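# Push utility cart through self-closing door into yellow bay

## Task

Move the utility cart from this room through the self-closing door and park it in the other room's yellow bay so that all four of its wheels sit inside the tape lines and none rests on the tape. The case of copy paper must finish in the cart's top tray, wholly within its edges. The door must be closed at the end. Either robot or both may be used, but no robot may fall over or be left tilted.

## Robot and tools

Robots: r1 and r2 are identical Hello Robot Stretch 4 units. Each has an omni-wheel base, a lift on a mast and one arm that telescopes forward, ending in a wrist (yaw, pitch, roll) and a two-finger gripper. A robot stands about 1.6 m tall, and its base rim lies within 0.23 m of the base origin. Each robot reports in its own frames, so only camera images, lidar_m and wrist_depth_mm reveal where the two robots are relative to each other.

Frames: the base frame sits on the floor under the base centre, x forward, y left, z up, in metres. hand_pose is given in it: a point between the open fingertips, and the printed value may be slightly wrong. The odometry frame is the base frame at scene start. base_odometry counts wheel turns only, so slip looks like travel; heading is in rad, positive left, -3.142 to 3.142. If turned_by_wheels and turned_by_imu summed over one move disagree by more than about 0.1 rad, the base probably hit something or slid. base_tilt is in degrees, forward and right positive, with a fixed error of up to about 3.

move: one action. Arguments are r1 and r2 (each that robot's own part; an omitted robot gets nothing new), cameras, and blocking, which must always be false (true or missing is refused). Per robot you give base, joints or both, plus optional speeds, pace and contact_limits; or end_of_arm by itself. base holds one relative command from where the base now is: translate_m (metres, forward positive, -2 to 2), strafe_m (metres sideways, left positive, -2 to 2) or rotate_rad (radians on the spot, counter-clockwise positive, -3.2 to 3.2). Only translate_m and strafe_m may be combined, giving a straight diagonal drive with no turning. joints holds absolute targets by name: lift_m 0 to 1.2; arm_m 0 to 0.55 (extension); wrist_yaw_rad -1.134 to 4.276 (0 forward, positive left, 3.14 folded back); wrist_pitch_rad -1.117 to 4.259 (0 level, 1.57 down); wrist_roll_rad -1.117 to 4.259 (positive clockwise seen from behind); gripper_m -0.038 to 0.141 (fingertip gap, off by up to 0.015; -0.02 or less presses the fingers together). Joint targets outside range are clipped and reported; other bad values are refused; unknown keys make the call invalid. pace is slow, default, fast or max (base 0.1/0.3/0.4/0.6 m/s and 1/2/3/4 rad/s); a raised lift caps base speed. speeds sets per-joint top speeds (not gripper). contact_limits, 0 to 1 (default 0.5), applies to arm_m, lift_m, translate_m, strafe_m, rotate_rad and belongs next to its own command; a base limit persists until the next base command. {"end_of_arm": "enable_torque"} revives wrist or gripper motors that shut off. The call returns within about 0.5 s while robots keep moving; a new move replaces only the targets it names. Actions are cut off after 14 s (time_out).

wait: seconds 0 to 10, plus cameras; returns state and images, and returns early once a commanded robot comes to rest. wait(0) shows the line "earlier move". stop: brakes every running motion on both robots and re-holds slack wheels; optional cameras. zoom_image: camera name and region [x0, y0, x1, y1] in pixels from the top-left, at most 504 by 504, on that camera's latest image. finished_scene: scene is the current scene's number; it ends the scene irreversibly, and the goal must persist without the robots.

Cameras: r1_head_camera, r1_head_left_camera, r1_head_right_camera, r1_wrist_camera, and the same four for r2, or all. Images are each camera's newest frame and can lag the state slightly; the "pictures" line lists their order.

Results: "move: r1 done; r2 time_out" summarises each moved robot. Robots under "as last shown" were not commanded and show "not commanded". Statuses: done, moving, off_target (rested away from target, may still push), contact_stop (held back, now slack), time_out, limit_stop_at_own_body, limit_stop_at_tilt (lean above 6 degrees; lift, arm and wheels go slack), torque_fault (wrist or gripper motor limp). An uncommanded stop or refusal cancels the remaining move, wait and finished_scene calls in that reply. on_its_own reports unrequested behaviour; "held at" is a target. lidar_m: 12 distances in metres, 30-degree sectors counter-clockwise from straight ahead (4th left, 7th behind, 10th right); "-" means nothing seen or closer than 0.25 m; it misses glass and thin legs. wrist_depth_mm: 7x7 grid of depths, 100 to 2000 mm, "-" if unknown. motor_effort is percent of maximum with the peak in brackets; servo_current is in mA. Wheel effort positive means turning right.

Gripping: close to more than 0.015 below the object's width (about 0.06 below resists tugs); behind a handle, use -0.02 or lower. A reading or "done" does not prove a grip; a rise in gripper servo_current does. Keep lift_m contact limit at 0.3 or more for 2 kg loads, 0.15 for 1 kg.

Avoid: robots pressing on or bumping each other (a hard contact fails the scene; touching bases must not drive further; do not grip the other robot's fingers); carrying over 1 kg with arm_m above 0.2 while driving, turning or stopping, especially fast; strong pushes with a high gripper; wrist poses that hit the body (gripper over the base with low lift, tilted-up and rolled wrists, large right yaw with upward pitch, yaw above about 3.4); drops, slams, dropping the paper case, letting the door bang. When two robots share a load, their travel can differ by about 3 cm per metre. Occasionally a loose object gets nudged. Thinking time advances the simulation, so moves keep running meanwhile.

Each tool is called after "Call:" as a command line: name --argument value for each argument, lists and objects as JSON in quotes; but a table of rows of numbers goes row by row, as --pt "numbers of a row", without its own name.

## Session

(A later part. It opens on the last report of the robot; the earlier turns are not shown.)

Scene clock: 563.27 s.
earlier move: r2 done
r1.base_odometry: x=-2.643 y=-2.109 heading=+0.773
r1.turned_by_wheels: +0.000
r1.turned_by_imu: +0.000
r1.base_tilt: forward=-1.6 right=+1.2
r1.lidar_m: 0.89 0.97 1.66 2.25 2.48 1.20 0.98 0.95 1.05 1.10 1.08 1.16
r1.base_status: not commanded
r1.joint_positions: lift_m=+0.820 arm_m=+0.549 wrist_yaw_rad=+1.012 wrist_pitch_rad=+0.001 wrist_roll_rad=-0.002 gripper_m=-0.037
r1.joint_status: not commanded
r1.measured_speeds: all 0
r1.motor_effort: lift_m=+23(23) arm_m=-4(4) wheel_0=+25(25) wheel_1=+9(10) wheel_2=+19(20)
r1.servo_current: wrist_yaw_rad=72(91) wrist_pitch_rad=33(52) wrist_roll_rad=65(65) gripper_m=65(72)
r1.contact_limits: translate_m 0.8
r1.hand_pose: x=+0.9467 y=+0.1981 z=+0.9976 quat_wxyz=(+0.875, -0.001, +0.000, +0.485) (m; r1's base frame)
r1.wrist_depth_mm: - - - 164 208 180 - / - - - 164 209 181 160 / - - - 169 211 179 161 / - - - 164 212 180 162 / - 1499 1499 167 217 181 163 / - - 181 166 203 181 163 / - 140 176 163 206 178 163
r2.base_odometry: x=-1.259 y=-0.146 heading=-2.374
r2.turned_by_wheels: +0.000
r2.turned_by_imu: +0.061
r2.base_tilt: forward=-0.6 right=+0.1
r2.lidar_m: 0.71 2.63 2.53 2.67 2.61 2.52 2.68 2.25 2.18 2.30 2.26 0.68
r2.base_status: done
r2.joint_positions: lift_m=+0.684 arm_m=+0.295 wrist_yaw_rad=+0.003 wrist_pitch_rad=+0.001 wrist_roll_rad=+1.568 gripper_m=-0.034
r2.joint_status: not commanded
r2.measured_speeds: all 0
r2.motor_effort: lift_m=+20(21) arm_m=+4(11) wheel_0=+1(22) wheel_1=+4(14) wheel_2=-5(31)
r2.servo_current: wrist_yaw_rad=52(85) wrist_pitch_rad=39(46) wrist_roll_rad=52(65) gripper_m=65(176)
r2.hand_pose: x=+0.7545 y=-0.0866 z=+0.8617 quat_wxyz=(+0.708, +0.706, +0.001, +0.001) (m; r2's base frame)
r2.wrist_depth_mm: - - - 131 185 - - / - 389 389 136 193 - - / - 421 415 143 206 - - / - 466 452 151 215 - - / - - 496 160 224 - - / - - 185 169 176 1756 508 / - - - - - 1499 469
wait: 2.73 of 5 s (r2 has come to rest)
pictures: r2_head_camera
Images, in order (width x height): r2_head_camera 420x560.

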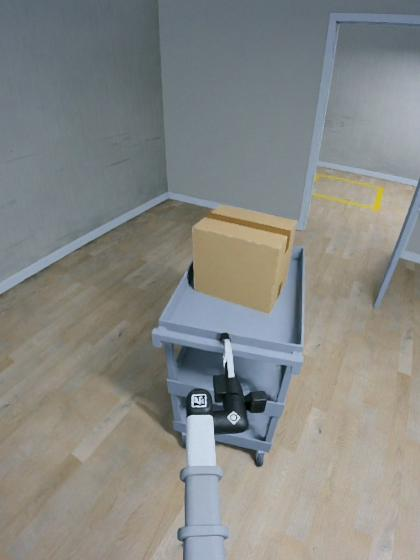

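Call:
move --blocking false --r2 '{"base":{"strafe_m":0.26},"contact_limits":{"strafe_m":0.6}}' --cameras '[]'

Call:
wait --seconds 4 --cameras '["r2_head_camera"]'

Call:
move --blocking false --r2 '{"base":{"rotate_rad":-0.26},"pace":"slow","contact_limits":{"rotate_rad":0.6}}' --cameras '[]'

Call:
wait --seconds 4 --cameras '["r2_head_camera"]'

Scene clock: 571.73 s.
move: r2 moving
r1: as last shown
r1.lidar_m: 0.89 0.98 1.70 2.30 2.47 1.20 0.96 0.95 1.05 1.11 1.09 1.16
r1.servo_current: wrist_yaw_rad=72(78) wrist_pitch_rad=39(46) wrist_roll_rad=52(59) gripper_m=65(78)
r1.contact_limits: translate_m 0.8
r1.wrist_depth_mm: - - - 163 208 180 - / - - - 163 209 181 159 / - - - 169 211 179 161 / - - - 163 211 180 162 / - 1499 1618 167 218 181 163 / - - 180 166 203 181 163 / - 140 176 163 205 178 163
r2.base_odometry: x=-1.234 y=-0.172 heading=-2.376
r2.turned_by_wheels: -0.002
r2.turned_by_imu: -0.002
r2.base_tilt: forward=-0.6 right=+0.1
r2.lidar_m: 0.70 2.61 2.50 2.68 2.59 2.51 2.69 2.29 2.22 2.37 2.30 0.67
r2.base_status: strafe_m moving
r2.joint_positions: lift_m=+0.684 arm_m=+0.295 wrist_yaw_rad=-0.008 wrist_pitch_rad=+0.001 wrist_roll_rad=+1.568 gripper_m=-0.034
r2.joint_status: not commanded
r2.measured_speeds: translate_m=+0.000 strafe_m=+0.141 rotate_rad=-0.004 lift_m=+0.000 arm_m=+0.000 wrist_yaw_rad=-0.030 wrist_pitch_rad=+0.000 wrist_roll_rad=+0.000
r2.motor_effort: lift_m=+20(20) arm_m=+4(4) wheel_0=-22(22) wheel_1=+5(10) wheel_2=-3(4)
r2.servo_current: wrist_yaw_rad=65(65) wrist_pitch_rad=39(46) wrist_roll_rad=33(59) gripper_m=65(72)
r2.contact_limits: strafe_m 0.6
r2.hand_pose: x=+0.7535 y=-0.0898 z=+0.8617 quat_wxyz=(+0.708, +0.706, -0.002, -0.003) (m; r2's base frame)
r2.wrist_depth_mm: - - - 135 190 - - / - 394 394 142 198 768 - / - 424 418 148 207 - - / - 473 452 156 218 - - / - - 496 165 228 - - / - - 185 170 178 1756 - / - - - - - 1618 469
pictures: none
No camera images: "cameras" was empty.

Scene clock: 573.43 s.
earlier move: r2 done
r1.base_odometry: x=-2.643 y=-2.109 heading=+0.773
r1.turned_by_wheels: +0.000
r1.turned_by_imu: +0.000
r1.base_tilt: forward=-1.6 right=+1.2
r1.lidar_m: 0.87 0.98 1.78 2.49 2.52 1.23 0.96 0.94 1.04 1.11 1.10 1.12
r1.base_status: not commanded
r1.joint_positions: lift_m=+0.820 arm_m=+0.549 wrist_yaw_rad=+1.012 wrist_pitch_rad=+0.001 wrist_roll_rad=-0.002 gripper_m=-0.037
r1.joint_status: not commanded
r1.measured_speeds: all 0
r1.motor_effort: lift_m=+23(23) arm_m=-3(4) wheel_0=+25(25) wheel_1=+9(10) wheel_2=+20(20)
r1.servo_current: wrist_yaw_rad=65(91) wrist_pitch_rad=46(52) wrist_roll_rad=65(65) gripper_m=72(78)
r1.contact_limits: translate_m 0.8
r1.hand_pose: x=+0.9467 y=+0.1981 z=+0.9976 quat_wxyz=(+0.875, -0.001, +0.000, +0.485) (m; r1's base frame)
r1.wrist_depth_mm: - - - 164 208 180 - / - - - 163 209 182 160 / - - - 168 211 179 160 / - - - 163 211 180 162 / - 1576 - 166 218 181 163 / - - 182 166 204 181 163 / - 148 175 163 206 178 163
r2.base_odometry: x=-1.079 y=-0.333 heading=-2.375
r2.turned_by_wheels: +0.001
r2.turned_by_imu: -0.001
r2.base_tilt: forward=-0.6 right=+0.1
r2.lidar_m: 0.64 2.40 2.31 2.46 2.45 2.39 2.53 2.48 2.42 2.55 2.49 0.61
r2.base_status: done
r2.joint_positions: lift_m=+0.684 arm_m=+0.295 wrist_yaw_rad=-0.002 wrist_pitch_rad=+0.001 wrist_roll_rad=+1.568 gripper_m=-0.034
r2.joint_status: not commanded
r2.measured_speeds: all 0
r2.motor_effort: lift_m=+20(20) arm_m=-3(4) wheel_0=-6(24) wheel_1=+0(10) wheel_2=-4(5)
r2.servo_current: wrist_yaw_rad=52(72) wrist_pitch_rad=46(46) wrist_roll_rad=46(59) gripper_m=65(72)
r2.contact_limits: strafe_m 0.6
r2.hand_pose: x=+0.7541 y=-0.0881 z=+0.8617 quat_wxyz=(+0.708, +0.706, +0.000, -0.001) (m; r2's base frame)
r2.wrist_depth_mm: - 334 330 - 141 - - / - 375 379 - 159 - - / - 455 439 - 173 - - / - - 521 116 195 564 - / - - - 133 221 1618 512 / - - 185 154 178 1618 466 / - - - - 355 353 368
wait: 1.70 of 4 s (r2 has come to rest)
pictures: r2_head_camera
Images, in order (width x height): r2_head_camera 420x560.

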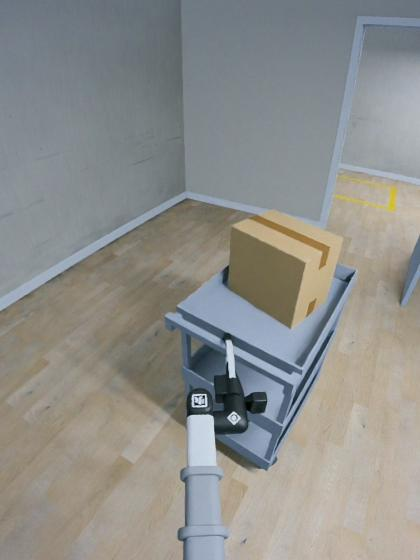

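Scene clock: 573.93 s.
move: r2 moving
r1: as last shown
r1.lidar_m: 0.89 0.98 1.77 2.48 2.51 1.22 0.96 0.95 1.06 1.12 1.09 1.16
r1.motor_effort: lift_m=+23(23) arm_m=-3(4) wheel_0=+24(25) wheel_1=+9(9) wheel_2=+19(20)
r1.servo_current: wrist_yaw_rad=78(78) wrist_pitch_rad=46(46) wrist_roll_rad=46(52) gripper_m=72(72)
r1.contact_limits: translate_m 0.8
r1.wrist_depth_mm: - - - 164 208 181 - / - - - 163 209 181 160 / - - - 168 210 179 161 / - - - 163 213 180 162 / - 1576 - 166 218 181 163 / - - 181 166 203 181 163 / - 148 175 163 204 178 163
r2.base_odometry: x=-1.079 y=-0.334 heading=-2.496
r2.turned_by_wheels: -0.121
r2.turned_by_imu: -0.116
r2.base_tilt: forward=-0.7 right=+0.0
r2.lidar_m: 0.65 2.48 2.31 2.37 2.54 2.39 2.44 2.59 2.39 2.45 2.49 0.62
r2.base_status: rotate_rad moving
r2.joint_positions: lift_m=+0.684 arm_m=+0.295 wrist_yaw_rad=+0.017 wrist_pitch_rad=+0.001 wrist_roll_rad=+1.568 gripper_m=-0.034
r2.joint_status: not commanded
r2.measured_speeds: translate_m=-0.001 strafe_m=+0.000 rotate_rad=-0.489 lift_m=+0.000 arm_m=-0.001 wrist_yaw_rad=+0.002 wrist_pitch_rad=+0.000 wrist_roll_rad=+0.000
r2.motor_effort: lift_m=+20(20) arm_m=+6(6) wheel_0=+25(25) wheel_1=+16(16) wheel_2=+20(20)
r2.servo_current: wrist_yaw_rad=85(98) wrist_pitch_rad=46(46) wrist_roll_rad=33(59) gripper_m=59(72)
r2.contact_limits: rotate_rad 0.6
r2.hand_pose: x=+0.7556 y=-0.0824 z=+0.8617 quat_wxyz=(+0.708, +0.706, +0.007, +0.006) (m; r2's base frame)
r2.wrist_depth_mm: - 330 334 - 146 - - / - 366 368 - 159 - - / - 427 421 107 174 - - / - - 484 116 193 - - / - - - 132 215 1756 - / - - - 150 178 1618 480 / - - - - - 1464 1182
pictures: none
No camera images: "cameras" was empty.

Scene clock: 574.77 s.
earlier move: r2 done
r1.base_odometry: x=-2.643 y=-2.109 heading=+0.773
r1.turned_by_wheels: +0.000
r1.turned_by_imu: +0.000
r1.base_tilt: forward=-1.5 right=+1.2
r1.lidar_m: 0.89 0.97 1.68 2.46 2.47 1.19 0.98 0.95 1.08 1.11 1.10 1.13
r1.base_status: not commanded
r1.joint_positions: lift_m=+0.820 arm_m=+0.549 wrist_yaw_rad=+1.012 wrist_pitch_rad=+0.001 wrist_roll_rad=-0.002 gripper_m=-0.037
r1.joint_status: not commanded
r1.measured_speeds: all 0
r1.motor_effort: lift_m=+23(23) arm_m=-3(4) wheel_0=+25(25) wheel_1=+10(10) wheel_2=+20(20)
r1.servo_current: wrist_yaw_rad=78(91) wrist_pitch_rad=46(46) wrist_roll_rad=52(59) gripper_m=65(72)
r1.contact_limits: translate_m 0.8
r1.hand_pose: x=+0.9467 y=+0.1981 z=+0.9976 quat_wxyz=(+0.875, -0.001, +0.000, +0.485) (m; r1's base frame)
r1.wrist_depth_mm: - - - 164 208 180 - / - - - 163 209 181 160 / - - - 168 211 179 161 / - 1537 - 163 212 180 162 / - 1499 - 167 218 181 163 / - - 181 166 204 182 163 / - 147 178 163 205 178 163
r2.base_odometry: x=-1.079 y=-0.333 heading=-2.634
r2.turned_by_wheels: -0.138
r2.turned_by_imu: -0.134
r2.base_tilt: forward=-0.7 right=+0.0
r2.lidar_m: 0.69 2.65 2.32 2.33 2.72 2.39 2.41 2.73 2.41 2.42 2.48 0.69
r2.base_status: done
r2.joint_positions: lift_m=+0.684 arm_m=+0.295 wrist_yaw_rad=+0.002 wrist_pitch_rad=+0.001 wrist_roll_rad=+1.568 gripper_m=-0.034
r2.joint_status: not commanded
r2.measured_speeds: all 0
r2.motor_effort: lift_m=+20(20) arm_m=+4(7) wheel_0=+7(27) wheel_1=+5(17) wheel_2=+3(20)
r2.servo_current: wrist_yaw_rad=39(111) wrist_pitch_rad=46(46) wrist_roll_rad=46(59) gripper_m=65(78)
r2.contact_limits: rotate_rad 0.6
r2.hand_pose: x=+0.7544 y=-0.0869 z=+0.8617 quat_wxyz=(+0.708, +0.706, +0.001, +0.000) (m; r2's base frame)
r2.wrist_depth_mm: - - - 147 202 1576 574 / - - - 151 208 768 - / - 418 413 154 213 - - / - 442 439 159 220 - - / - - 466 165 226 - - / - - 185 168 178 - - / - - - - - 1464 492
wait: 0.83 of 4 s (r2 has come to rest)
pictures: r2_head_camera
Images, in order (width x height): r2_head_camera 420x560.

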